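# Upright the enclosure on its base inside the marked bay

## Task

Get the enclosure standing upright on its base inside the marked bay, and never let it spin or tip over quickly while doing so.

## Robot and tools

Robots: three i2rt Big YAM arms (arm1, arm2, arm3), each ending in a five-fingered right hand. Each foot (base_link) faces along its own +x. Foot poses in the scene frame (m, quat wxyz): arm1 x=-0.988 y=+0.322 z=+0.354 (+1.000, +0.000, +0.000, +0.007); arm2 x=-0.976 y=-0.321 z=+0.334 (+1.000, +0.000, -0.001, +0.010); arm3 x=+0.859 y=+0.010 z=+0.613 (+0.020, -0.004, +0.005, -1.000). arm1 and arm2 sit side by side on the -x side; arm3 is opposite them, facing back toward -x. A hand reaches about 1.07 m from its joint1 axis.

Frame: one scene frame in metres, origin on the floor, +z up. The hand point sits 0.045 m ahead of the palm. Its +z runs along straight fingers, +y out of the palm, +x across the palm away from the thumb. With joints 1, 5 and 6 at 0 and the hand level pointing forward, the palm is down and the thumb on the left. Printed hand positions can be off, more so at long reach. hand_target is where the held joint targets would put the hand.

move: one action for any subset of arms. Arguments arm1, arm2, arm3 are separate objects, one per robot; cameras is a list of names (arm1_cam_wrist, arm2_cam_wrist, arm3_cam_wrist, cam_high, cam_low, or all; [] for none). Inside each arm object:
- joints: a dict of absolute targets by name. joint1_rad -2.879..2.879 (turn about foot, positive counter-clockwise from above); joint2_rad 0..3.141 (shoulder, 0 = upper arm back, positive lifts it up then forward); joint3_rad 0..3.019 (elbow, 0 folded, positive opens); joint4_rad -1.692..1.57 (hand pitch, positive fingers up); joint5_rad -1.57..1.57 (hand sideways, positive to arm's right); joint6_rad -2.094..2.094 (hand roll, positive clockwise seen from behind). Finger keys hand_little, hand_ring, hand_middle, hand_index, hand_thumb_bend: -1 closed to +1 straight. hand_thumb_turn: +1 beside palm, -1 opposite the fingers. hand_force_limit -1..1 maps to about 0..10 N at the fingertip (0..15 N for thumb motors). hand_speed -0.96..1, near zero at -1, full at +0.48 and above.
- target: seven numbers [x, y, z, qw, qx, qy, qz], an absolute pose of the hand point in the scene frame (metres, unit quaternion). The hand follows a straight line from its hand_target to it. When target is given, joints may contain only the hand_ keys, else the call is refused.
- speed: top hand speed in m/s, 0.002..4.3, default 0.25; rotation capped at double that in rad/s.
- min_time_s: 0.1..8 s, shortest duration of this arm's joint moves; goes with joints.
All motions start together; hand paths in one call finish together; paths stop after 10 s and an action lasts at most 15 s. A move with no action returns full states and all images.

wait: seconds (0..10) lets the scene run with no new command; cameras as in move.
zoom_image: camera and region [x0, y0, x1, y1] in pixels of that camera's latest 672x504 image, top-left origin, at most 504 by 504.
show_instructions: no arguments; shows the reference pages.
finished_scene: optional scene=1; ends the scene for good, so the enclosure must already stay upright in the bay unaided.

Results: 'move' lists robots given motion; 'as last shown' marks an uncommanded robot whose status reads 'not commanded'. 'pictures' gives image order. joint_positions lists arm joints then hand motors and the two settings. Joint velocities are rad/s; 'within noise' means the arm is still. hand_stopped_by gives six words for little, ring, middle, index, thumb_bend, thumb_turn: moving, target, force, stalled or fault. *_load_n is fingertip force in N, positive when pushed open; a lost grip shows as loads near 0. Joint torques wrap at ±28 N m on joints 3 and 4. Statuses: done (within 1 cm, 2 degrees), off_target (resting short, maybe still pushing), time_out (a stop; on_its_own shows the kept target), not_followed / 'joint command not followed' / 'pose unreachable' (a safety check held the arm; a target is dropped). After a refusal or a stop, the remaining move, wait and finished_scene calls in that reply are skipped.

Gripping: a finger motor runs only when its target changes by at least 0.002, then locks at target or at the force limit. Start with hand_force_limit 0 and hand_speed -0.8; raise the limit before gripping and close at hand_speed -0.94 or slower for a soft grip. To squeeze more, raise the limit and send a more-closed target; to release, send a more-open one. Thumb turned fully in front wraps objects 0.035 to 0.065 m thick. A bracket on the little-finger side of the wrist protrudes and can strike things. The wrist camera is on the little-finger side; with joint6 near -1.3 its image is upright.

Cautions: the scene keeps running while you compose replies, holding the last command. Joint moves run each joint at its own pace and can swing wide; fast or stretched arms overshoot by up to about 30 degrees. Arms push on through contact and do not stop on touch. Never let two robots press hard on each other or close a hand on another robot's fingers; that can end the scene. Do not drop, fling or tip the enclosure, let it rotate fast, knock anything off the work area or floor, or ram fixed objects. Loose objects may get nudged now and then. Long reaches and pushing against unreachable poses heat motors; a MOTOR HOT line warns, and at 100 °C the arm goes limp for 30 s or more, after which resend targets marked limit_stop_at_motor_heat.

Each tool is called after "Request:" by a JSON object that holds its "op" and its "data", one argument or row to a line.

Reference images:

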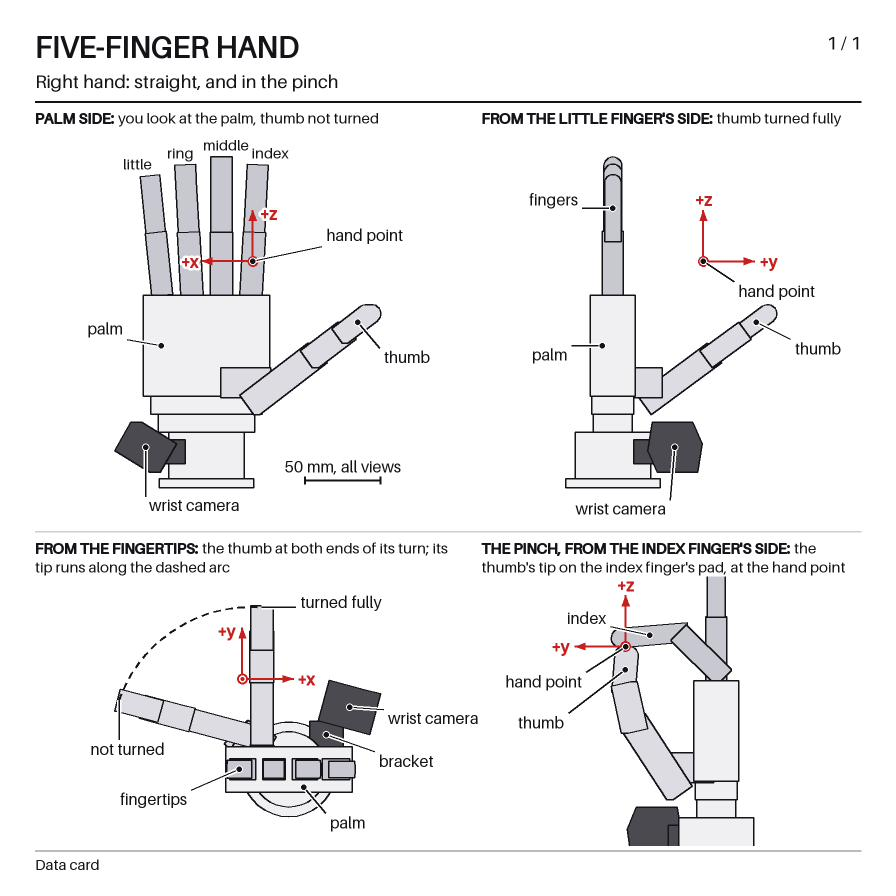

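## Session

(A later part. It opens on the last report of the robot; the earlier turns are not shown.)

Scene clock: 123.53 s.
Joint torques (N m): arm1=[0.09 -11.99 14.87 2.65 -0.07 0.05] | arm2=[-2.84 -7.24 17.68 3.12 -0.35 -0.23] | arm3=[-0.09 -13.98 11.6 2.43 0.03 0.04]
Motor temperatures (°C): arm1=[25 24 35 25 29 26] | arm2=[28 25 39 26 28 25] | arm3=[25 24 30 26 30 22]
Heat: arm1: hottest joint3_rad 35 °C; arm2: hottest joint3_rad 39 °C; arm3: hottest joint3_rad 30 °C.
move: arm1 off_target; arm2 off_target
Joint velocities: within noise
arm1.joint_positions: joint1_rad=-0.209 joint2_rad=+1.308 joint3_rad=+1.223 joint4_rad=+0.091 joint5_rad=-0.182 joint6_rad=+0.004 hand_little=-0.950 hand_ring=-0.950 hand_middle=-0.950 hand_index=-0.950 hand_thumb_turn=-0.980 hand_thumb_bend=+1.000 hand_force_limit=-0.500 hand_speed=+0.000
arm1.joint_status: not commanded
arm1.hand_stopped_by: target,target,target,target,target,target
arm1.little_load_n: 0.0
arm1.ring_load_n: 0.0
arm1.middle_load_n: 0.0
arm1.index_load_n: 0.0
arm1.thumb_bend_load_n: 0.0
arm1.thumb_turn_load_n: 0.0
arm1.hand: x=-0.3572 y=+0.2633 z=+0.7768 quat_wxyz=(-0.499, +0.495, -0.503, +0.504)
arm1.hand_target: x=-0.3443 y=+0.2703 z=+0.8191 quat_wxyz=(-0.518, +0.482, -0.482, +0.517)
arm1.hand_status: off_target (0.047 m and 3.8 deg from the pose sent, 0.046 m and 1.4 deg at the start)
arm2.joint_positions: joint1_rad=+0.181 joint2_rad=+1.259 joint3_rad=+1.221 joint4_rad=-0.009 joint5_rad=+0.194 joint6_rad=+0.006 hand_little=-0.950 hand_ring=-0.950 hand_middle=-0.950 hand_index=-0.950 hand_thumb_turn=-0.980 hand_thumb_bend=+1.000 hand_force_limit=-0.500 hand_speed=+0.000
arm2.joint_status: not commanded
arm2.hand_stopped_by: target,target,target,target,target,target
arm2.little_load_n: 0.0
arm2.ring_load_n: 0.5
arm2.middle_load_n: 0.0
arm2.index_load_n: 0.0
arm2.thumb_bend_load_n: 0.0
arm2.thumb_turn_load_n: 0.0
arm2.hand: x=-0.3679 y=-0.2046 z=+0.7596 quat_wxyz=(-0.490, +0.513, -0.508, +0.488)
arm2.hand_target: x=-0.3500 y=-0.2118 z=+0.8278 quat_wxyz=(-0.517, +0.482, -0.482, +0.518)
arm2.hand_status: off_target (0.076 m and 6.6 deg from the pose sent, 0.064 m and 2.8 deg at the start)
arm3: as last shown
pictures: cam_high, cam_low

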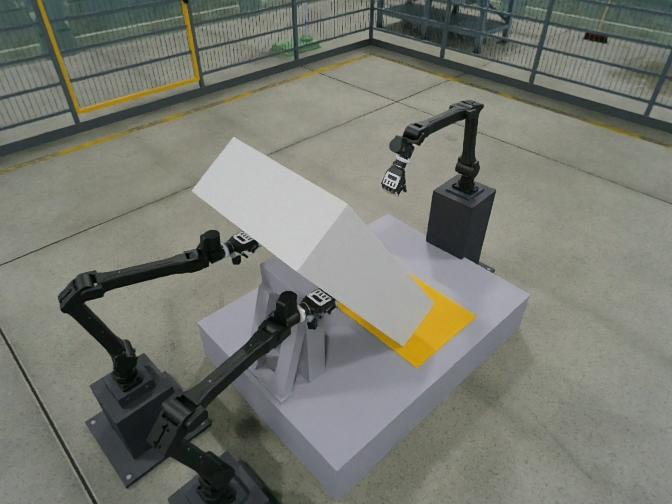

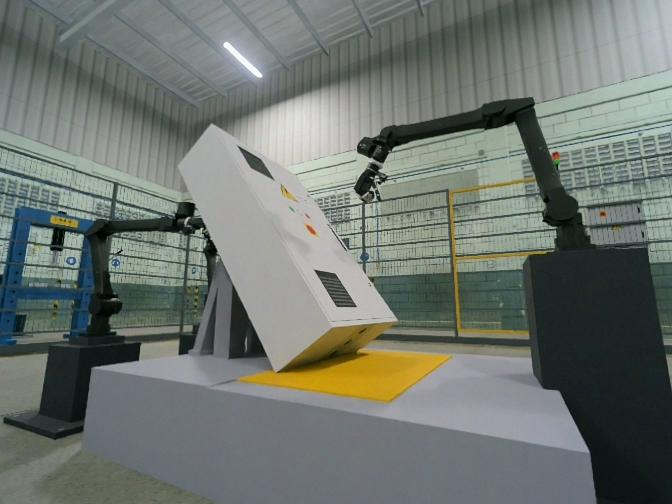

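Request:
{"op": "move", "data": {
  "arm1": {"target": [-0.31, 0.27, 0.85, 0.5172, -0.4822, 0.4822, -0.5172], "speed": 0.04},
  "arm2": {"target": [-0.31, -0.21, 0.84, 0.5172, -0.4822, 0.4822, -0.5172], "speed": 0.04},
  "cameras": ["cam_low", "cam_high"]
}}

Request:
{"op": "zoom_image", "data": {
  "camera": "cam_high",
  "region": [170, 180, 350, 360]
}}

Request:
{"op": "zoom_image", "data": {
  "camera": "cam_low",
  "region": [140, 100, 420, 390]
}}

Scene clock: 128.13 s.
Joint torques (N m): arm1=[0.73 -12.75 19.03 4.19 0 -0.01] | arm2=[-3.02 -8.18 18.85 4.41 -0.34 -0.23] | arm3=[-0.09 -14.1 11.62 2.41 0.03 0.05]
Motor temperatures (°C): arm1=[25 25 37 25 29 26] | arm2=[28 25 42 26 28 25] | arm3=[25 24 31 26 30 22]
Heat: arm1: hottest joint3_rad 37 °C; arm2: hottest joint3_rad 42 °C; arm3: hottest joint3_rad 31 °C.
move: arm1 off_target; arm2 off_target
Joint velocities: within noise
arm1.joint_positions: joint1_rad=-0.208 joint2_rad=+1.354 joint3_rad=+1.283 joint4_rad=-0.016 joint5_rad=-0.175 joint6_rad=+0.010 hand_little=-0.950 hand_ring=-0.950 hand_middle=-0.950 hand_index=-0.950 hand_thumb_turn=-0.980 hand_thumb_bend=+1.000 hand_force_limit=-0.500 hand_speed=+0.000
arm1.joint_status: not commanded
arm1.hand_stopped_by: target,target,target,target,target,target
arm1.little_load_n: 0.0
arm1.ring_load_n: 0.0
arm1.middle_load_n: 0.0
arm1.index_load_n: 0.0
arm1.thumb_bend_load_n: 0.0
arm1.thumb_turn_load_n: 0.0
arm1.hand: x=-0.3456 y=+0.2603 z=+0.7597 quat_wxyz=(-0.480, +0.509, -0.533, +0.477)
arm1.hand_target: x=-0.3262 y=+0.2716 z=+0.8471 quat_wxyz=(-0.518, +0.482, -0.482, +0.517)
arm1.hand_status: off_target (0.098 m and 9.1 deg from the pose sent, 0.087 m and 3.8 deg at the start)
arm2.joint_positions: joint1_rad=+0.176 joint2_rad=+1.307 joint3_rad=+1.240 joint4_rad=-0.033 joint5_rad=+0.187 joint6_rad=+0.006 hand_little=-0.950 hand_ring=-0.950 hand_middle=-0.950 hand_index=-0.950 hand_thumb_turn=-0.980 hand_thumb_bend=+1.000 hand_force_limit=-0.500 hand_speed=+0.000
arm2.joint_status: not commanded
arm2.hand_stopped_by: target,target,target,target,target,target
arm2.little_load_n: 0.5
arm2.ring_load_n: 0.0
arm2.middle_load_n: 0.0
arm2.index_load_n: 0.0
arm2.thumb_bend_load_n: 0.0
arm2.thumb_turn_load_n: 0.0
arm2.hand: x=-0.3540 y=-0.2036 z=+0.7361 quat_wxyz=(-0.474, +0.529, -0.518, +0.476)
arm2.hand_target: x=-0.3318 y=-0.2121 z=+0.8253 quat_wxyz=(-0.516, +0.482, -0.482, +0.518)
arm2.hand_status: off_target (0.113 m and 9.6 deg from the pose sent, 0.099 m and 6.6 deg at the start; pose on its path clipped on 24 of 52 steps)
arm3: as last shown
arm3.little_load_n: 0.5
arm3.ring_load_n: 0.5
pictures: cam_high, cam_low

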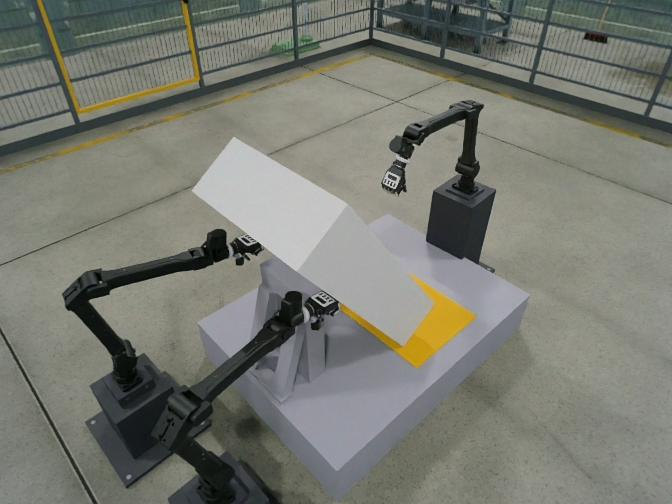

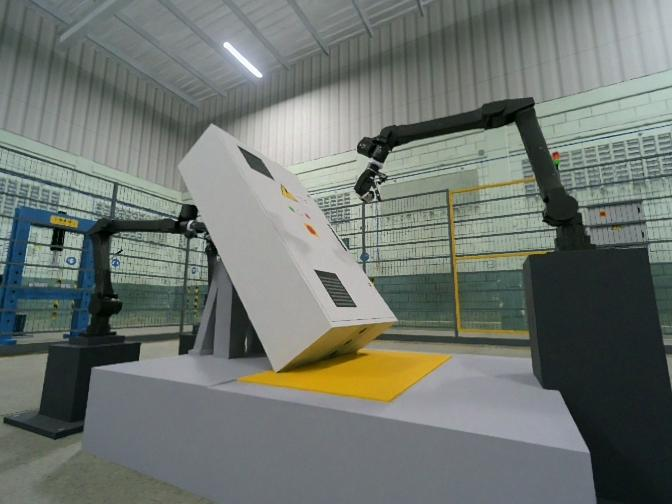

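Scaled by 2.800 from the camera's image (finer frame: 960x720).

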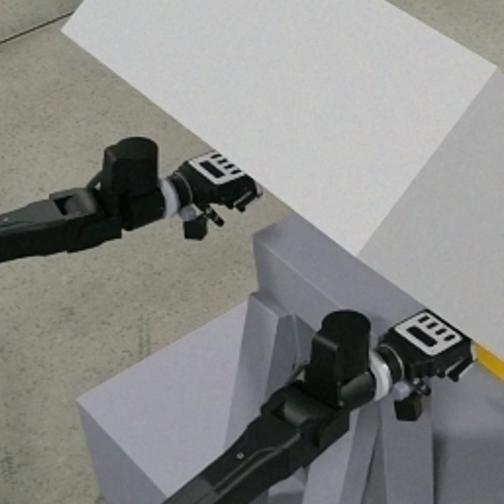

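Scaled by 1.738 from the camera's image (finer frame: 960x720).

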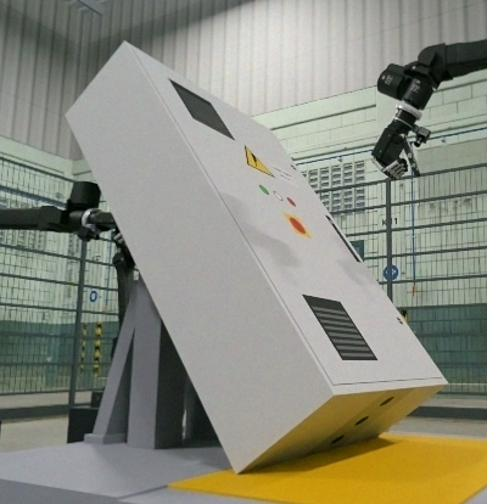

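Request:
{"op": "move", "data": {
  "arm1": {"target": [-0.48, 0.27, 0.76, 0.5172, -0.4822, 0.4822, -0.5172], "speed": 0.1},
  "arm2": {"target": [-0.48, -0.22, 0.76, 0.5172, -0.4822, 0.4822, -0.5172], "speed": 0.1}
}}

Request:
{"op": "move", "data": {
  "arm1": {"target": [-0.58, 0.26, 0.95, 0.5172, -0.4822, 0.4822, -0.5172], "speed": 0.12},
  "arm2": {"target": [-0.58, -0.23, 0.95, 0.5172, -0.4822, 0.4822, -0.5172], "speed": 0.12},
  "cameras": ["all"]
}}

Request:
{"op": "zoom_image", "data": {
  "camera": "cam_high",
  "region": [150, 130, 350, 330]
}}

Request:
{"op": "zoom_image", "data": {
  "camera": "cam_low",
  "region": [100, 100, 300, 250]
}}

Scene clock: 135.50 s.
Joint torques (N m): arm1=[-1.55 -8.35 7.73 3.23 -0.19 0.03] | arm2=[-0.97 -4.95 7.94 2.56 0.16 -0.19] | arm3=[-0.09 -13.98 11.64 2.43 0.03 0.05]
Motor temperatures (°C): arm1=[25 25 38 25 29 26] | arm2=[28 25 43 26 28 25] | arm3=[25 24 31 26 30 22]
Heat: arm1: hottest joint3_rad 38 °C; arm2: hottest joint3_rad 43 °C; arm3: hottest joint3_rad 31 °C.
move: arm1 done; arm2 done
Joint velocities: within noise
arm1.joint_positions: joint1_rad=-0.262 joint2_rad=+0.983 joint3_rad=+0.900 joint4_rad=+0.147 joint5_rad=-0.255 joint6_rad=+0.010 hand_little=-0.950 hand_ring=-0.950 hand_middle=-0.950 hand_index=-0.950 hand_thumb_turn=-0.980 hand_thumb_bend=+1.000 hand_force_limit=-0.500 hand_speed=+0.000
arm1.joint_status: not commanded
arm1.hand_stopped_by: target,target,target,target,target,target
arm1.little_load_n: 0.0
arm1.ring_load_n: 0.0
arm1.middle_load_n: 0.0
arm1.index_load_n: 0.0
arm1.thumb_bend_load_n: 0.0
arm1.thumb_turn_load_n: 0.0
arm1.hand: x=-0.4772 y=+0.2735 z=+0.7624 quat_wxyz=(-0.516, +0.487, -0.481, +0.515)
arm1.hand_target: x=-0.4799 y=+0.2701 z=+0.7600 quat_wxyz=(-0.517, +0.482, -0.482, +0.517)
arm1.hand_status: done (0.005 m and 0.7 deg from the pose sent, 0.135 m and 9.1 deg at the start)
arm2.joint_positions: joint1_rad=+0.205 joint2_rad=+0.939 joint3_rad=+0.929 joint4_rad=+0.079 joint5_rad=+0.230 joint6_rad=+0.000 hand_little=-0.950 hand_ring=-0.950 hand_middle=-0.950 hand_index=-0.950 hand_thumb_turn=-0.980 hand_thumb_bend=+1.000 hand_force_limit=-0.500 hand_speed=+0.000
arm2.joint_status: not commanded
arm2.hand_stopped_by: target,target,target,target,target,target
arm2.little_load_n: 0.0
arm2.ring_load_n: 0.0
arm2.middle_load_n: 0.0
arm2.index_load_n: 0.0
arm2.thumb_bend_load_n: 0.0
arm2.thumb_turn_load_n: 0.0
arm2.hand: x=-0.4772 y=-0.2221 z=+0.7659 quat_wxyz=(-0.520, +0.477, -0.488, +0.514)
arm2.hand_target: x=-0.4800 y=-0.2201 z=+0.7601 quat_wxyz=(-0.517, +0.482, -0.482, +0.517)
arm2.hand_status: done (0.007 m and 1.0 deg from the pose sent, 0.129 m and 9.6 deg at the start)
arm3: as last shown
arm3.little_load_n: 0.0
pictures: none

Scene clock: 138.10 s.
Joint torques (N m): arm1=[-1.55 -4.19 11.74 1.84 -0.19 0.13] | arm2=[-1.03 -0.91 11.75 1.69 0.17 -0.19] | arm3=[-0.03 -13.98 11.6 2.41 0.03 0.04]
Motor temperatures (°C): arm1=[25 25 38 25 29 26] | arm2=[28 25 43 26 28 25] | arm3=[25 24 31 26 30 22]
Heat: arm1: hottest joint3_rad 38 °C; arm2: hottest joint3_rad 43 °C; arm3: hottest joint3_rad 31 °C.
move: arm1 off_target; arm2 off_target
Joint velocities: within noise
arm1.joint_positions: joint1_rad=-0.416 joint2_rad=+0.830 joint3_rad=+1.273 joint4_rad=-0.399 joint5_rad=-0.409 joint6_rad=+0.013 hand_little=-0.950 hand_ring=-0.950 hand_middle=-0.950 hand_index=-0.950 hand_thumb_turn=-0.980 hand_thumb_bend=+1.000 hand_force_limit=-0.500 hand_speed=+0.000
arm1.joint_status: not commanded
arm1.hand_stopped_by: target,target,target,target,target,target
arm1.little_load_n: 0.0
arm1.ring_load_n: 0.0
arm1.middle_load_n: 0.0
arm1.index_load_n: 0.0
arm1.thumb_bend_load_n: 0.0
arm1.thumb_turn_load_n: 0.0
arm1.hand: x=-0.5748 y=+0.2606 z=+0.9247 quat_wxyz=(-0.511, +0.492, -0.487, +0.509)
arm1.hand_target: x=-0.5807 y=+0.2603 z=+0.9495 quat_wxyz=(-0.517, +0.482, -0.482, +0.518)
arm1.hand_status: off_target (0.026 m and 1.8 deg from the pose sent, 0.214 m and 0.7 deg at the start)
arm2.joint_positions: joint1_rad=+0.270 joint2_rad=+0.807 joint3_rad=+1.324 joint4_rad=-0.483 joint5_rad=+0.294 joint6_rad=-0.005 hand_little=-0.950 hand_ring=-0.950 hand_middle=-0.950 hand_index=-0.950 hand_thumb_turn=-0.980 hand_thumb_bend=+1.000 hand_force_limit=-0.500 hand_speed=+0.000
arm2.joint_status: not commanded
arm2.hand_stopped_by: target,target,target,target,target,target
arm2.little_load_n: 0.0
arm2.ring_load_n: 0.0
arm2.middle_load_n: 0.0
arm2.index_load_n: 0.0
arm2.thumb_bend_load_n: 0.0
arm2.thumb_turn_load_n: 0.0
arm2.hand: x=-0.5741 y=-0.2301 z=+0.9233 quat_wxyz=(-0.509, +0.489, -0.494, +0.508)
arm2.hand_target: x=-0.5807 y=-0.2302 z=+0.9493 quat_wxyz=(-0.517, +0.482, -0.482, +0.517)
arm2.hand_status: off_target (0.027 m and 2.1 deg from the pose sent, 0.211 m and 1.0 deg at the start)
arm3: as last shown
arm3.ring_load_n: 0.0
arm3.middle_load_n: 0.5
pictures: arm1_cam_wrist, arm2_cam_wrist, arm3_cam_wrist, cam_high, cam_low

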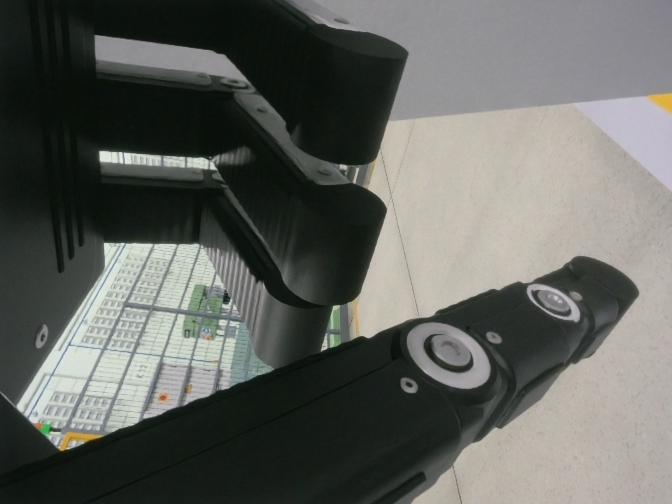

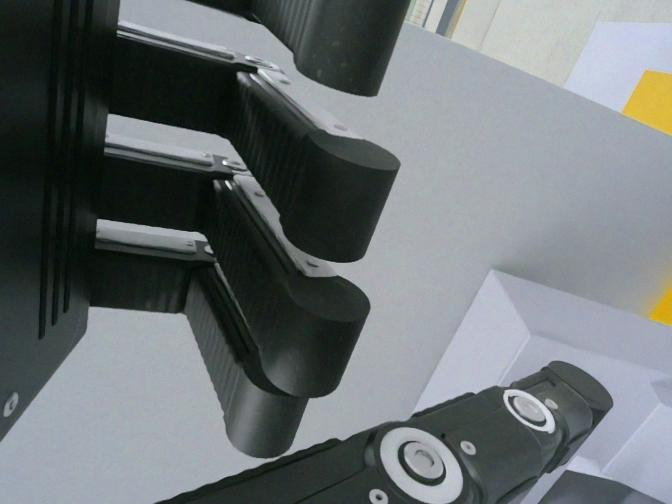

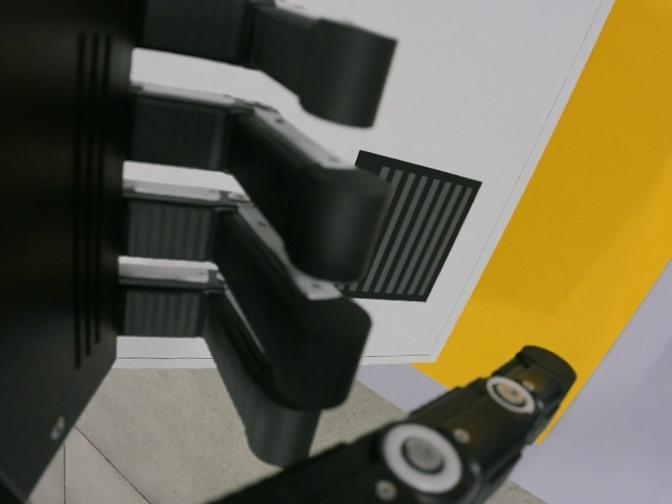

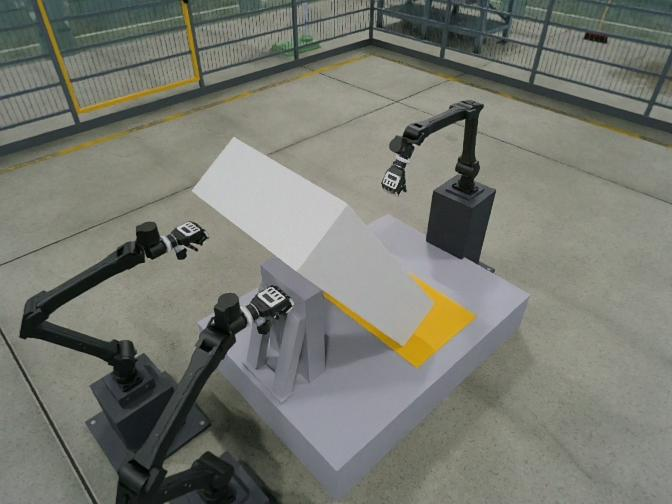

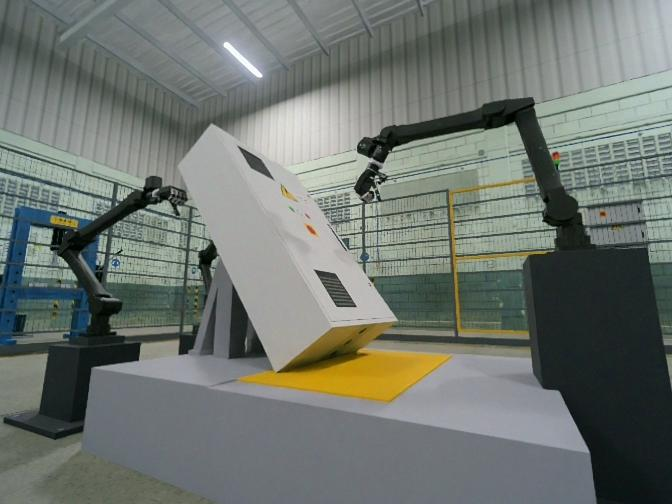

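Scaled by 2.520 from the camera's image (finer frame: 960x720).

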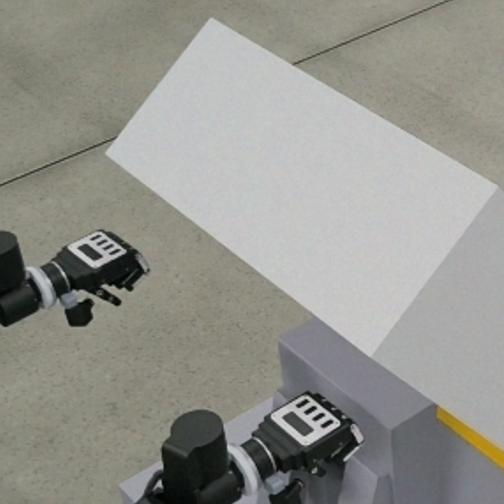

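Scaled by 2.520 from the camera's image (finer frame: 960x720).

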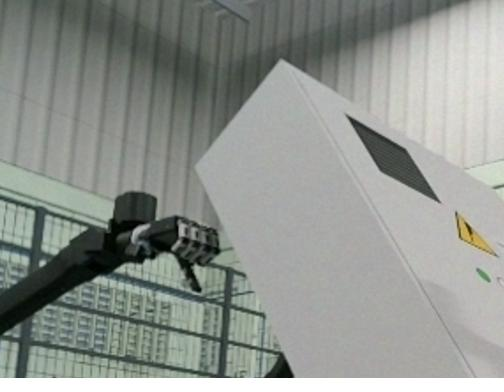

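Request:
{"op": "move", "data": {
  "arm1": {"target": [-0.52, 0.26, 0.985, 0.5337, -0.4639, 0.4639, -0.5337], "speed": 0.08},
  "arm2": {"target": [-0.52, -0.23, 0.985, 0.5337, -0.4639, 0.4639, -0.5337], "speed": 0.08},
  "cameras": ["cam_high", "cam_low"]
}}

Request:
{"op": "zoom_image", "data": {
  "camera": "cam_high",
  "region": [150, 130, 350, 330]
}}

Request:
{"op": "zoom_image", "data": {
  "camera": "cam_low",
  "region": [100, 100, 300, 250]
}}

Scene clock: 140.77 s.
Joint torques (N m): arm1=[-0.15 -5.6 11.95 3.18 0.02 0.13] | arm2=[-2.14 -2.49 12.03 2.65 -0.1 -0.2] | arm3=[-0.15 -14.04 11.62 2.43 0.03 0.04]
Motor temperatures (°C): arm1=[25 25 38 25 29 26] | arm2=[28 25 43 26 28 25] | arm3=[25 24 31 26 30 22]
Heat: arm1: hottest joint3_rad 38 °C; arm2: hottest joint3_rad 43 °C; arm3: hottest joint3_rad 31 °C.
move: arm1 off_target; arm2 off_target
Joint velocities: within noise
arm1.joint_positions: joint1_rad=-0.357 joint2_rad=+0.961 joint3_rad=+1.383 joint4_rad=-0.330 joint5_rad=-0.333 joint6_rad=+0.031 hand_little=-0.950 hand_ring=-0.950 hand_middle=-0.950 hand_index=-0.950 hand_thumb_turn=-0.980 hand_thumb_bend=+1.000 hand_force_limit=-0.500 hand_speed=+0.000
arm1.joint_status: not commanded
arm1.hand_stopped_by: target,target,target,target,target,target
arm1.little_load_n: 0.0
arm1.ring_load_n: 0.0
arm1.middle_load_n: 0.0
arm1.index_load_n: 0.0
arm1.thumb_bend_load_n: 0.0
arm1.thumb_turn_load_n: 0.0
arm1.hand: x=-0.5222 y=+0.2549 z=+0.9544 quat_wxyz=(-0.519, +0.475, -0.480, +0.523)
arm1.hand_target: x=-0.5218 y=+0.2602 z=+0.9841 quat_wxyz=(-0.534, +0.464, -0.464, +0.534)
arm1.hand_status: off_target (0.031 m and 3.0 deg from the pose sent, 0.082 m and 5.7 deg at the start)
arm2.joint_positions: joint1_rad=+0.224 joint2_rad=+0.944 joint3_rad=+1.430 joint4_rad=-0.401 joint5_rad=+0.237 joint6_rad=-0.017 hand_little=-0.950 hand_ring=-0.950 hand_middle=-0.950 hand_index=-0.950 hand_thumb_turn=-0.980 hand_thumb_bend=+1.000 hand_force_limit=-0.500 hand_speed=+0.000
arm2.joint_status: not commanded
arm2.hand_stopped_by: target,target,target,target,target,target
arm2.little_load_n: 0.0
arm2.ring_load_n: 0.0
arm2.middle_load_n: 0.0
arm2.index_load_n: 0.0
arm2.thumb_bend_load_n: 0.0
arm2.thumb_turn_load_n: 0.0
arm2.hand: x=-0.5199 y=-0.2254 z=+0.9528 quat_wxyz=(-0.523, +0.479, -0.478, +0.518)
arm2.hand_target: x=-0.5215 y=-0.2302 z=+0.9839 quat_wxyz=(-0.534, +0.464, -0.464, +0.534)
arm2.hand_status: off_target (0.033 m and 3.2 deg from the pose sent, 0.082 m and 6.0 deg at the start)
arm3: as last shown
arm3.middle_load_n: 0.0

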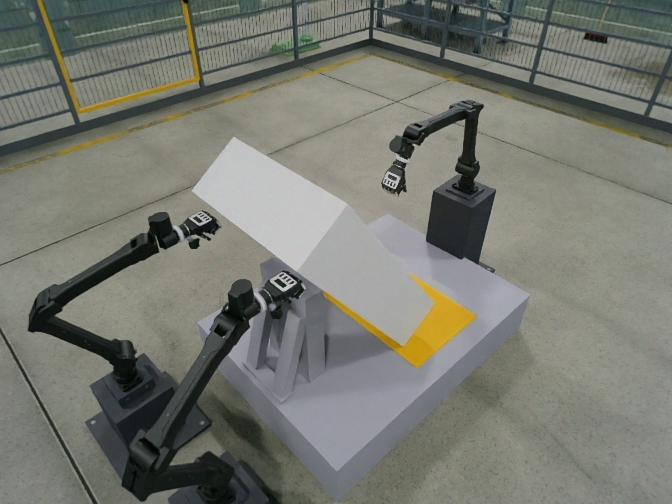

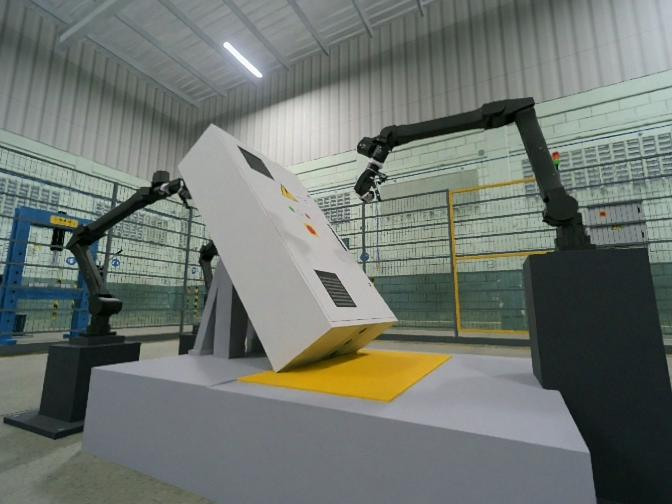

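Scaled by 2.520 from the camera's image (finer frame: 960x720).

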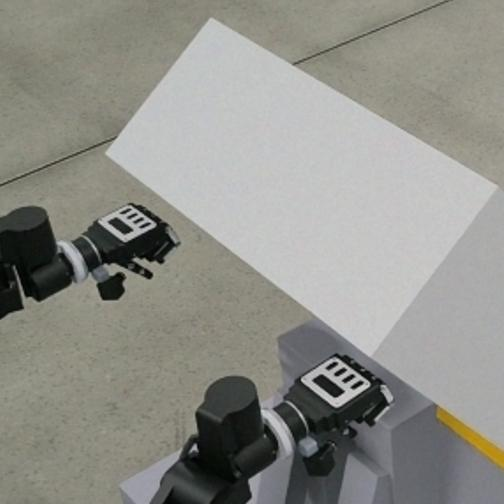

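Scaled by 2.520 from the camera's image (finer frame: 960x720).

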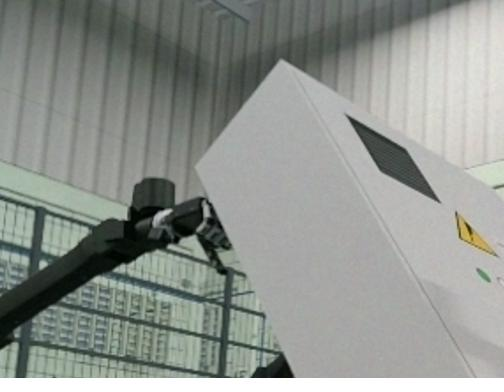

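Request:
{"op": "move", "data": {
  "arm1": {"target": [-0.47, 0.26, 1.01, 0.5337, -0.4639, 0.4639, -0.5337], "speed": 0.05},
  "arm2": {"target": [-0.47, -0.23, 1.01, 0.5337, -0.4639, 0.4639, -0.5337], "speed": 0.05},
  "cameras": ["cam_high", "cam_low"]
}}

Request:
{"op": "zoom_image", "data": {
  "camera": "cam_low",
  "region": [100, 100, 300, 250]
}}

Scene clock: 143.60 s.
Joint torques (N m): arm1=[0.91 -1.79 15.41 4.21 0.11 -0.07] | arm2=[-3.49 2.84 16.36 4.48 -0.44 -0.21] | arm3=[-0.21 -14.04 11.62 2.43 0.03 0.04]
Motor temperatures (°C): arm1=[25 25 39 25 29 26] | arm2=[28 25 44 26 28 25] | arm3=[25 25 31 26 30 22]
Heat: arm1: hottest joint3_rad 39 °C; arm2: hottest joint3_rad 44 °C; arm3: hottest joint3_rad 31 °C.
move: arm1 off_target; arm2 off_target
Joint velocities: within noise
arm1.joint_positions: joint1_rad=-0.323 joint2_rad=+1.034 joint3_rad=+1.478 joint4_rad=-0.367 joint5_rad=-0.287 joint6_rad=+0.044 hand_little=-0.950 hand_ring=-0.950 hand_middle=-0.950 hand_index=-0.950 hand_thumb_turn=-0.980 hand_thumb_bend=+1.000 hand_force_limit=-0.500 hand_speed=+0.000
arm1.joint_status: not commanded
arm1.hand_stopped_by: target,target,target,target,target,target
arm1.little_load_n: 0.5
arm1.ring_load_n: 0.0
arm1.middle_load_n: 0.5
arm1.index_load_n: 0.0
arm1.thumb_bend_load_n: 0.0
arm1.thumb_turn_load_n: 0.0
arm1.hand: x=-0.4979 y=+0.2555 z=+0.9694 quat_wxyz=(-0.518, +0.471, -0.492, +0.518)
arm1.hand_target: x=-0.4752 y=+0.2607 z=+1.0064 quat_wxyz=(-0.534, +0.463, -0.464, +0.534)
arm1.hand_status: off_target (0.049 m and 4.2 deg from the pose sent, 0.076 m and 3.1 deg at the start)
arm2.joint_positions: joint1_rad=+0.205 joint2_rad=+0.996 joint3_rad=+1.502 joint4_rad=-0.454 joint5_rad=+0.208 joint6_rad=-0.013 hand_little=-0.950 hand_ring=-0.950 hand_middle=-0.950 hand_index=-0.950 hand_thumb_turn=-0.980 hand_thumb_bend=+1.000 hand_force_limit=-0.500 hand_speed=+0.000
arm2.joint_status: not commanded
arm2.hand_stopped_by: target,target,target,target,target,target
arm2.little_load_n: 0.0
arm2.ring_load_n: 0.0
arm2.middle_load_n: 0.0
arm2.index_load_n: 0.0
arm2.thumb_bend_load_n: 0.0
arm2.thumb_turn_load_n: 0.0
arm2.hand: x=-0.5060 y=-0.2254 z=+0.9587 quat_wxyz=(-0.517, +0.491, -0.482, +0.509)
arm2.hand_target: x=-0.4774 y=-0.2314 z=+1.0046 quat_wxyz=(-0.533, +0.463, -0.464, +0.535)
arm2.hand_status: off_target (0.063 m and 5.1 deg from the pose sent, 0.076 m and 3.2 deg at the start)
arm3: as last shown

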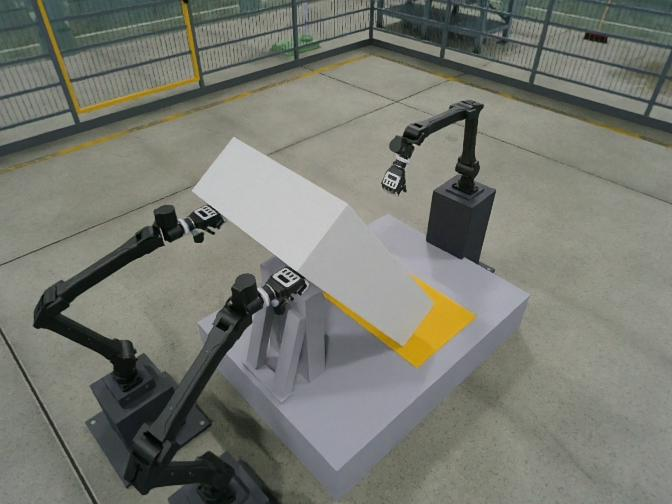

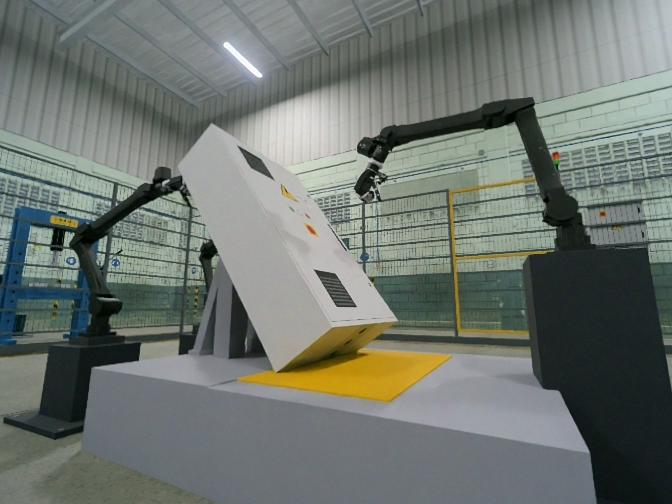

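Scaled by 2.520 from the camera's image (finer frame: 960x720).

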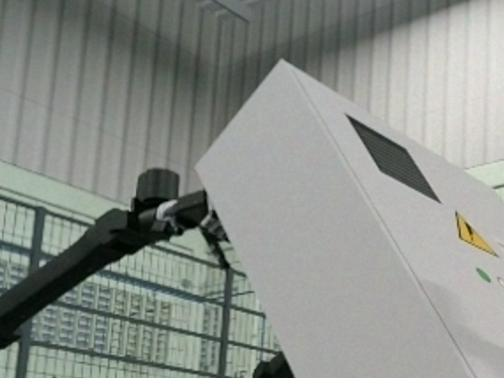

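Request:
{"op": "move", "data": {
  "arm1": {"target": [-0.44, 0.26, 1.035, 0.5337, -0.4639, 0.4639, -0.5337], "speed": 0.05},
  "arm2": {"target": [-0.445, -0.23, 1.03, 0.5337, -0.4639, 0.4639, -0.5337], "speed": 0.05},
  "cameras": ["cam_high", "cam_low"]
}}

Request:
{"op": "zoom_image", "data": {
  "camera": "cam_low",
  "region": [100, 100, 300, 250]
}}

Scene clock: 146.13 s.
Joint torques (N m): arm1=[1.61 0.32 17.84 6 0.34 -0.03] | arm2=[-3.9 4.13 17.85 5.7 -0.53 -0.36] | arm3=[-0.03 -13.98 11.62 2.43 0.03 0.04]
Motor temperatures (°C): arm1=[25 25 39 25 29 26] | arm2=[28 25 45 26 28 25] | arm3=[25 25 32 26 30 22]
Heat: arm1: hottest joint3_rad 39 °C; arm2: hottest joint3_rad 45 °C; arm3: hottest joint3_rad 32 °C.
move: arm1 off_target; arm2 off_target
Joint velocities: within noise
arm1.joint_positions: joint1_rad=-0.312 joint2_rad=+1.083 joint3_rad=+1.562 joint4_rad=-0.448 joint5_rad=-0.272 joint6_rad=+0.039 hand_little=-0.950 hand_ring=-0.950 hand_middle=-0.950 hand_index=-0.950 hand_thumb_turn=-0.980 hand_thumb_bend=+1.000 hand_force_limit=-0.500 hand_speed=+0.000
arm1.joint_status: not commanded
arm1.hand_stopped_by: target,target,target,target,target,target
arm1.little_load_n: 0.0
arm1.ring_load_n: 0.0
arm1.middle_load_n: 0.0
arm1.index_load_n: 0.0
arm1.thumb_bend_load_n: 0.0
arm1.thumb_turn_load_n: 0.0
arm1.hand: x=-0.4876 y=+0.2550 z=+0.9758 quat_wxyz=(-0.508, +0.478, -0.506, +0.506)
arm1.hand_target: x=-0.4518 y=+0.2615 z=+1.0271 quat_wxyz=(-0.535, +0.463, -0.464, +0.533)
arm1.hand_status: off_target (0.076 m and 6.7 deg from the pose sent, 0.088 m and 4.2 deg at the start)
arm2.joint_positions: joint1_rad=+0.196 joint2_rad=+1.040 joint3_rad=+1.575 joint4_rad=-0.513 joint5_rad=+0.198 joint6_rad=+0.005 hand_little=-0.950 hand_ring=-0.950 hand_middle=-0.950 hand_index=-0.950 hand_thumb_turn=-0.980 hand_thumb_bend=+1.000 hand_force_limit=-0.500 hand_speed=+0.000
arm2.joint_status: not commanded
arm2.hand_stopped_by: target,target,target,target,target,target
arm2.little_load_n: 0.0
arm2.ring_load_n: 0.0
arm2.middle_load_n: 0.0
arm2.index_load_n: 0.5
arm2.thumb_bend_load_n: 0.0
arm2.thumb_turn_load_n: 0.0
arm2.hand: x=-0.4971 y=-0.2247 z=+0.9669 quat_wxyz=(-0.513, +0.496, -0.492, +0.499)
arm2.hand_target: x=-0.4573 y=-0.2323 z=+1.0210 quat_wxyz=(-0.533, +0.463, -0.464, +0.535)
arm2.hand_status: off_target (0.082 m and 6.8 deg from the pose sent, 0.094 m and 5.1 deg at the start)
arm3: as last shown

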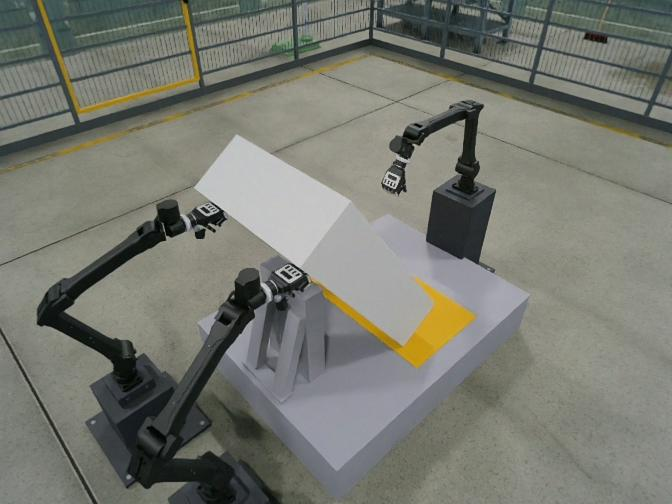

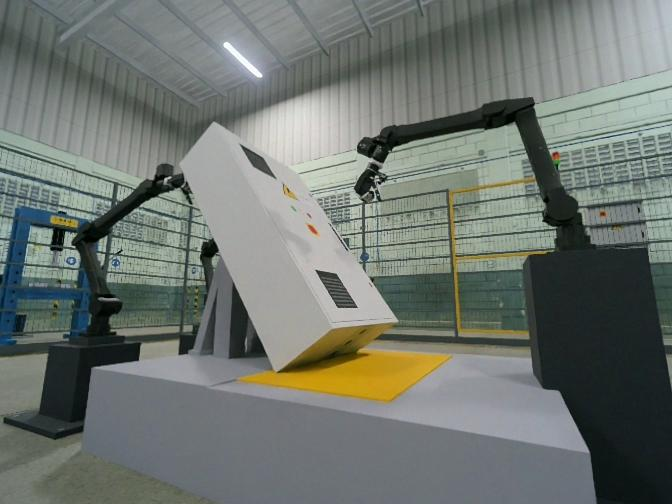

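Scaled by 2.520 from the camera's image (finer frame: 960x720).

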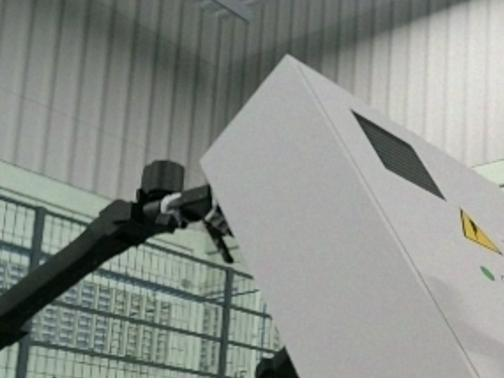

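Request:
{"op": "move", "data": {
  "arm1": {"target": [-0.41, 0.26, 1.06, 0.5337, -0.4639, 0.4639, -0.5337], "speed": 0.04},
  "arm2": {"target": [-0.415, -0.235, 1.055, 0.5337, -0.4639, 0.4639, -0.5337], "speed": 0.04},
  "cameras": ["cam_high", "cam_low"]
}}

Request:
{"op": "zoom_image", "data": {
  "camera": "cam_low",
  "region": [100, 100, 300, 250]
}}

Scene clock: 149.70 s.
Joint torques (N m): arm1=[0.91 -3.31 16.8 5.83 0.21 -0.1] | arm2=[-3.66 0.38 16.81 5.44 -0.36 -0.33] | arm3=[-0.15 -13.98 11.6 2.43 0.02 0.04]
Motor temperatures (°C): arm1=[25 25 41 25 29 26] | arm2=[28 25 46 26 28 25] | arm3=[25 25 32 26 30 22]
Heat: arm1: hottest joint3_rad 41 °C; arm2: hottest joint3_rad 46 °C; arm3: hottest joint3_rad 32 °C.
move: arm1 off_target; arm2 off_target
Joint velocities: within noise
arm1.joint_positions: joint1_rad=-0.281 joint2_rad=+1.212 joint3_rad=+1.748 joint4_rad=-0.505 joint5_rad=-0.247 joint6_rad=+0.041 hand_little=-0.950 hand_ring=-0.950 hand_middle=-0.950 hand_index=-0.950 hand_thumb_turn=-0.980 hand_thumb_bend=+1.000 hand_force_limit=-0.500 hand_speed=+0.000
arm1.joint_status: not commanded
arm1.hand_stopped_by: target,target,target,target,target,target
arm1.little_load_n: 0.0
arm1.ring_load_n: 0.0
arm1.middle_load_n: 0.0
arm1.index_load_n: 0.0
arm1.thumb_bend_load_n: 0.0
arm1.thumb_turn_load_n: 0.0
arm1.hand: x=-0.4485 y=+0.2561 z=+1.0067 quat_wxyz=(-0.511, +0.479, -0.506, +0.504)
arm1.hand_target: x=-0.4197 y=+0.2613 z=+1.0537 quat_wxyz=(-0.534, +0.463, -0.464, +0.534)
arm1.hand_status: off_target (0.066 m and 6.7 deg from the pose sent, 0.115 m and 6.7 deg at the start)
arm2.joint_positions: joint1_rad=+0.166 joint2_rad=+1.179 joint3_rad=+1.761 joint4_rad=-0.565 joint5_rad=+0.165 joint6_rad=+0.006 hand_little=-0.950 hand_ring=-0.950 hand_middle=-0.950 hand_index=-0.950 hand_thumb_turn=-0.980 hand_thumb_bend=+1.000 hand_force_limit=-0.500 hand_speed=+0.000
arm2.joint_status: not commanded
arm2.hand_stopped_by: target,target,target,target,target,target
arm2.little_load_n: -0.5
arm2.ring_load_n: 0.0
arm2.middle_load_n: 0.0
arm2.index_load_n: 0.0
arm2.thumb_bend_load_n: 0.0
arm2.thumb_turn_load_n: 0.0
arm2.hand: x=-0.4546 y=-0.2251 z=+0.9958 quat_wxyz=(-0.512, +0.498, -0.493, +0.497)
arm2.hand_target: x=-0.4254 y=-0.2366 z=+1.0479 quat_wxyz=(-0.533, +0.463, -0.464, +0.535)
arm2.hand_status: off_target (0.072 m and 7.1 deg from the pose sent, 0.121 m and 6.8 deg at the start)
arm3.joint_positions: joint1_rad=-0.025 joint2_rad=+1.746 joint3_rad=+1.819 joint4_rad=-1.020 joint5_rad=-0.002 joint6_rad=+0.006 hand_little=-0.950 hand_ring=-0.950 hand_middle=-0.950 hand_index=-0.950 hand_thumb_turn=-0.980 hand_thumb_bend=+1.000 hand_force_limit=-0.500 hand_speed=+0.000
arm3.joint_status: not commanded
arm3.hand_stopped_by: target,target,target,target,target,target
arm3.little_load_n: 0.0
arm3.ring_load_n: 0.0
arm3.middle_load_n: 0.0
arm3.index_load_n: 0.0
arm3.thumb_bend_load_n: 0.0
arm3.thumb_turn_load_n: 0.0
arm3.hand: x=+0.2178 y=-0.0341 z=+0.8838 quat_wxyz=(+0.220, -0.667, -0.677, +0.219)
arm3.hand_target: x=+0.2017 y=-0.0298 z=+0.9104 quat_wxyz=(+0.242, -0.664, -0.664, +0.242)
arm3.hand_status: not commanded

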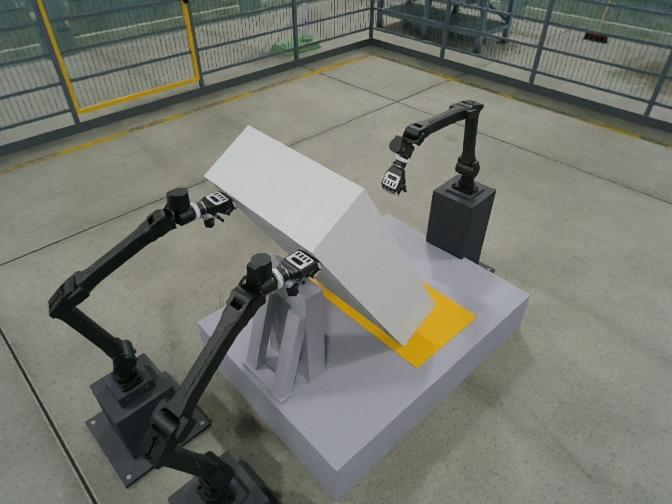

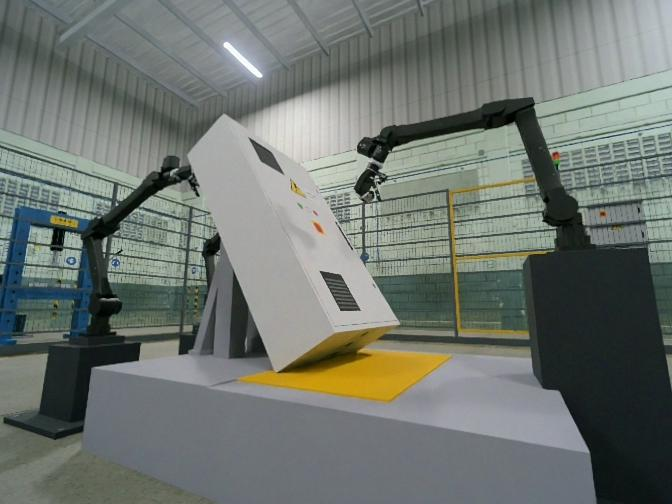

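Scaled by 2.520 from the camera's image (finer frame: 960x720).

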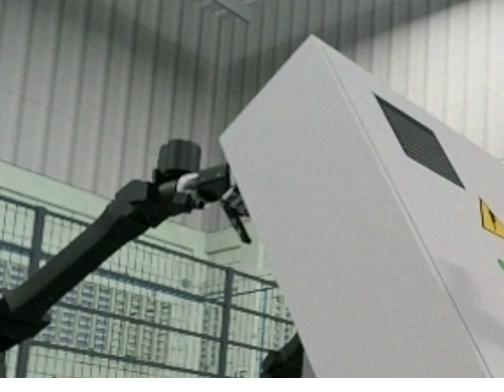

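Request:
{"op": "move", "data": {
  "arm1": {"target": [-0.375, 0.26, 1.08, 0.5337, -0.4639, 0.4639, -0.5337], "speed": 0.03},
  "arm2": {"target": [-0.38, -0.235, 1.075, 0.5337, -0.4639, 0.4639, -0.5337], "speed": 0.03},
  "arm3": {"target": [0.14, -0.03, 0.91, 0.2419, -0.6644, -0.6644, 0.2419], "speed": 0.05},
  "cameras": ["cam_high", "cam_low", "arm3_cam_wrist"]
}}

Request:
{"op": "zoom_image", "data": {
  "camera": "cam_low",
  "region": [140, 100, 420, 390]
}}

Scene clock: 153.80 s.
Joint torques (N m): arm1=[0.44 -7.12 15.5 5.41 0.15 -0.23] | arm2=[-3.31 -3.02 15.35 4.96 -0.44 -0.31] | arm3=[-0.26 -15.91 11.66 1.32 0.01 0.04]
Motor temperatures (°C): arm1=[25 25 42 25 29 26] | arm2=[28 25 47 27 28 25] | arm3=[25 25 32 26 30 22]
Heat: arm1: hottest joint3_rad 42 °C; arm2: hottest joint3_rad 47 °C; arm3: hottest joint3_rad 32 °C.
move: arm1 off_target; arm2 off_target; arm3 off_target
Joint velocities: within noise
arm1.joint_positions: joint1_rad=-0.253 joint2_rad=+1.359 joint3_rad=+1.958 joint4_rad=-0.559 joint5_rad=-0.224 joint6_rad=+0.050 hand_little=-0.950 hand_ring=-0.950 hand_middle=-0.950 hand_index=-0.950 hand_thumb_turn=-0.980 hand_thumb_bend=+1.000 hand_force_limit=-0.500 hand_speed=+0.000
arm1.joint_status: not commanded
arm1.hand_stopped_by: target,target,target,target,target,target
arm1.little_load_n: 0.0
arm1.ring_load_n: 0.0
arm1.middle_load_n: 0.0
arm1.index_load_n: 0.0
arm1.thumb_bend_load_n: 0.0
arm1.thumb_turn_load_n: 0.0
arm1.hand: x=-0.4035 y=+0.2567 z=+1.0356 quat_wxyz=(-0.516, +0.476, -0.504, +0.503)
arm1.hand_target: x=-0.3823 y=+0.2609 z=+1.0755 quat_wxyz=(-0.534, +0.463, -0.464, +0.534)
arm1.hand_status: off_target (0.053 m and 6.3 deg from the pose sent, 0.104 m and 6.7 deg at the start)
arm2.joint_positions: joint1_rad=+0.145 joint2_rad=+1.328 joint3_rad=+1.974 joint4_rad=-0.614 joint5_rad=+0.153 joint6_rad=+0.006 hand_little=-0.950 hand_ring=-0.950 hand_middle=-0.950 hand_index=-0.950 hand_thumb_turn=-0.980 hand_thumb_bend=+1.000 hand_force_limit=-0.500 hand_speed=+0.000
arm2.joint_status: not commanded
arm2.hand_stopped_by: target,target,target,target,target,target
arm2.little_load_n: 0.0
arm2.ring_load_n: 0.0
arm2.middle_load_n: 0.0
arm2.index_load_n: 0.0
arm2.thumb_bend_load_n: 0.0
arm2.thumb_turn_load_n: 0.0
arm2.hand: x=-0.4104 y=-0.2262 z=+1.0279 quat_wxyz=(-0.514, +0.492, -0.492, +0.502)
arm2.hand_target: x=-0.3877 y=-0.2363 z=+1.0700 quat_wxyz=(-0.533, +0.463, -0.464, +0.535)
arm2.hand_status: off_target (0.057 m and 6.2 deg from the pose sent, 0.109 m and 7.1 deg at the start)
arm3.joint_positions: joint1_rad=-0.025 joint2_rad=+1.930 joint3_rad=+2.089 joint4_rad=-1.072 joint5_rad=-0.002 joint6_rad=+0.006 hand_little=-0.950 hand_ring=-0.950 hand_middle=-0.950 hand_index=-0.950 hand_thumb_turn=-0.980 hand_thumb_bend=+1.000 hand_force_limit=-0.500 hand_speed=+0.000
arm3.joint_status: not commanded
arm3.hand_stopped_by: target,target,target,target,target,target
arm3.little_load_n: 0.0
arm3.ring_load_n: 0.0
arm3.middle_load_n: 0.0
arm3.index_load_n: 0.0
arm3.thumb_bend_load_n: 0.0
arm3.thumb_turn_load_n: 0.0
arm3.hand: x=+0.1493 y=-0.0353 z=+0.8907 quat_wxyz=(+0.232, -0.664, -0.673, +0.231)
arm3.hand_target: x=+0.1410 y=-0.0299 z=+0.9098 quat_wxyz=(+0.242, -0.664, -0.664, +0.242)
arm3.hand_status: off_target (0.022 m and 2.0 deg from the pose sent, 0.082 m and 3.9 deg at the start)
pictures: arm3_cam_wrist, cam_high, cam_low

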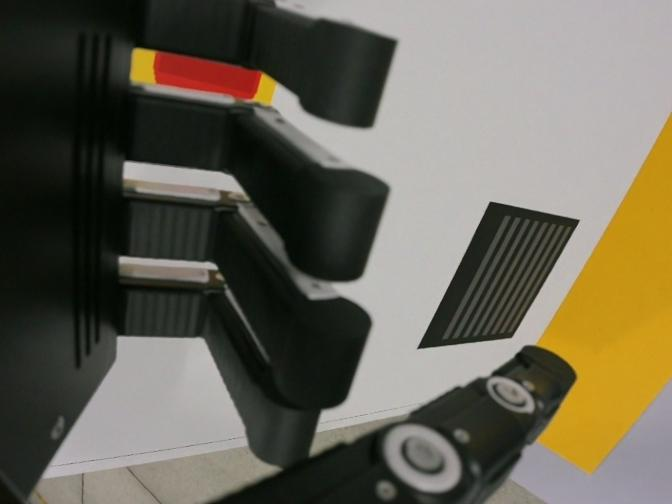

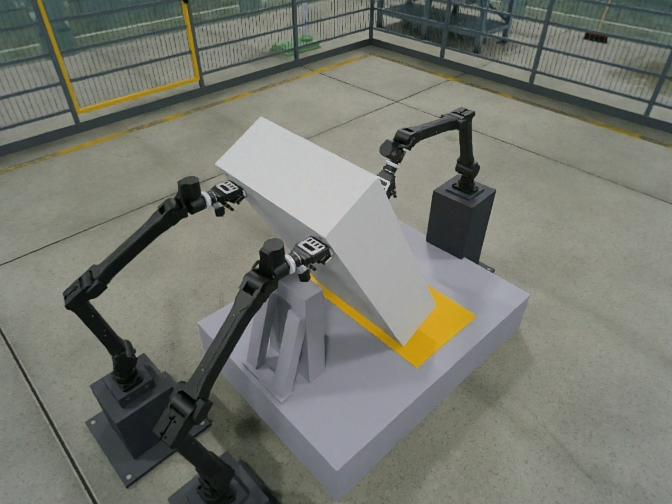

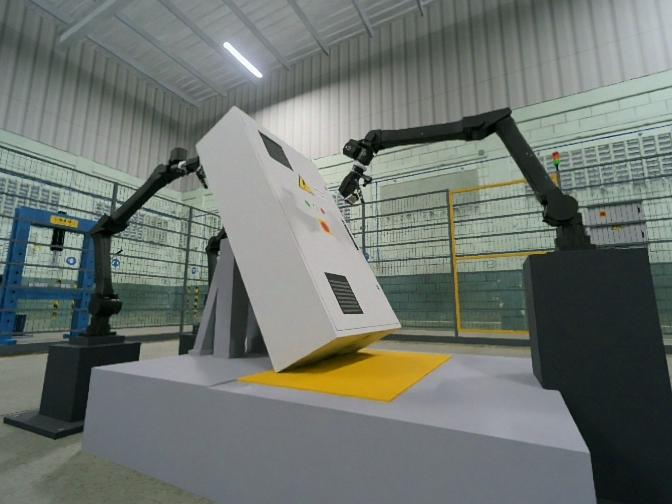

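Scaled by 1.738 from the camera's image (finer frame: 960x720).

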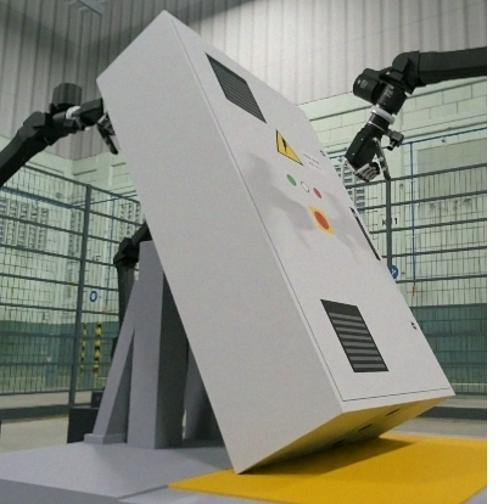

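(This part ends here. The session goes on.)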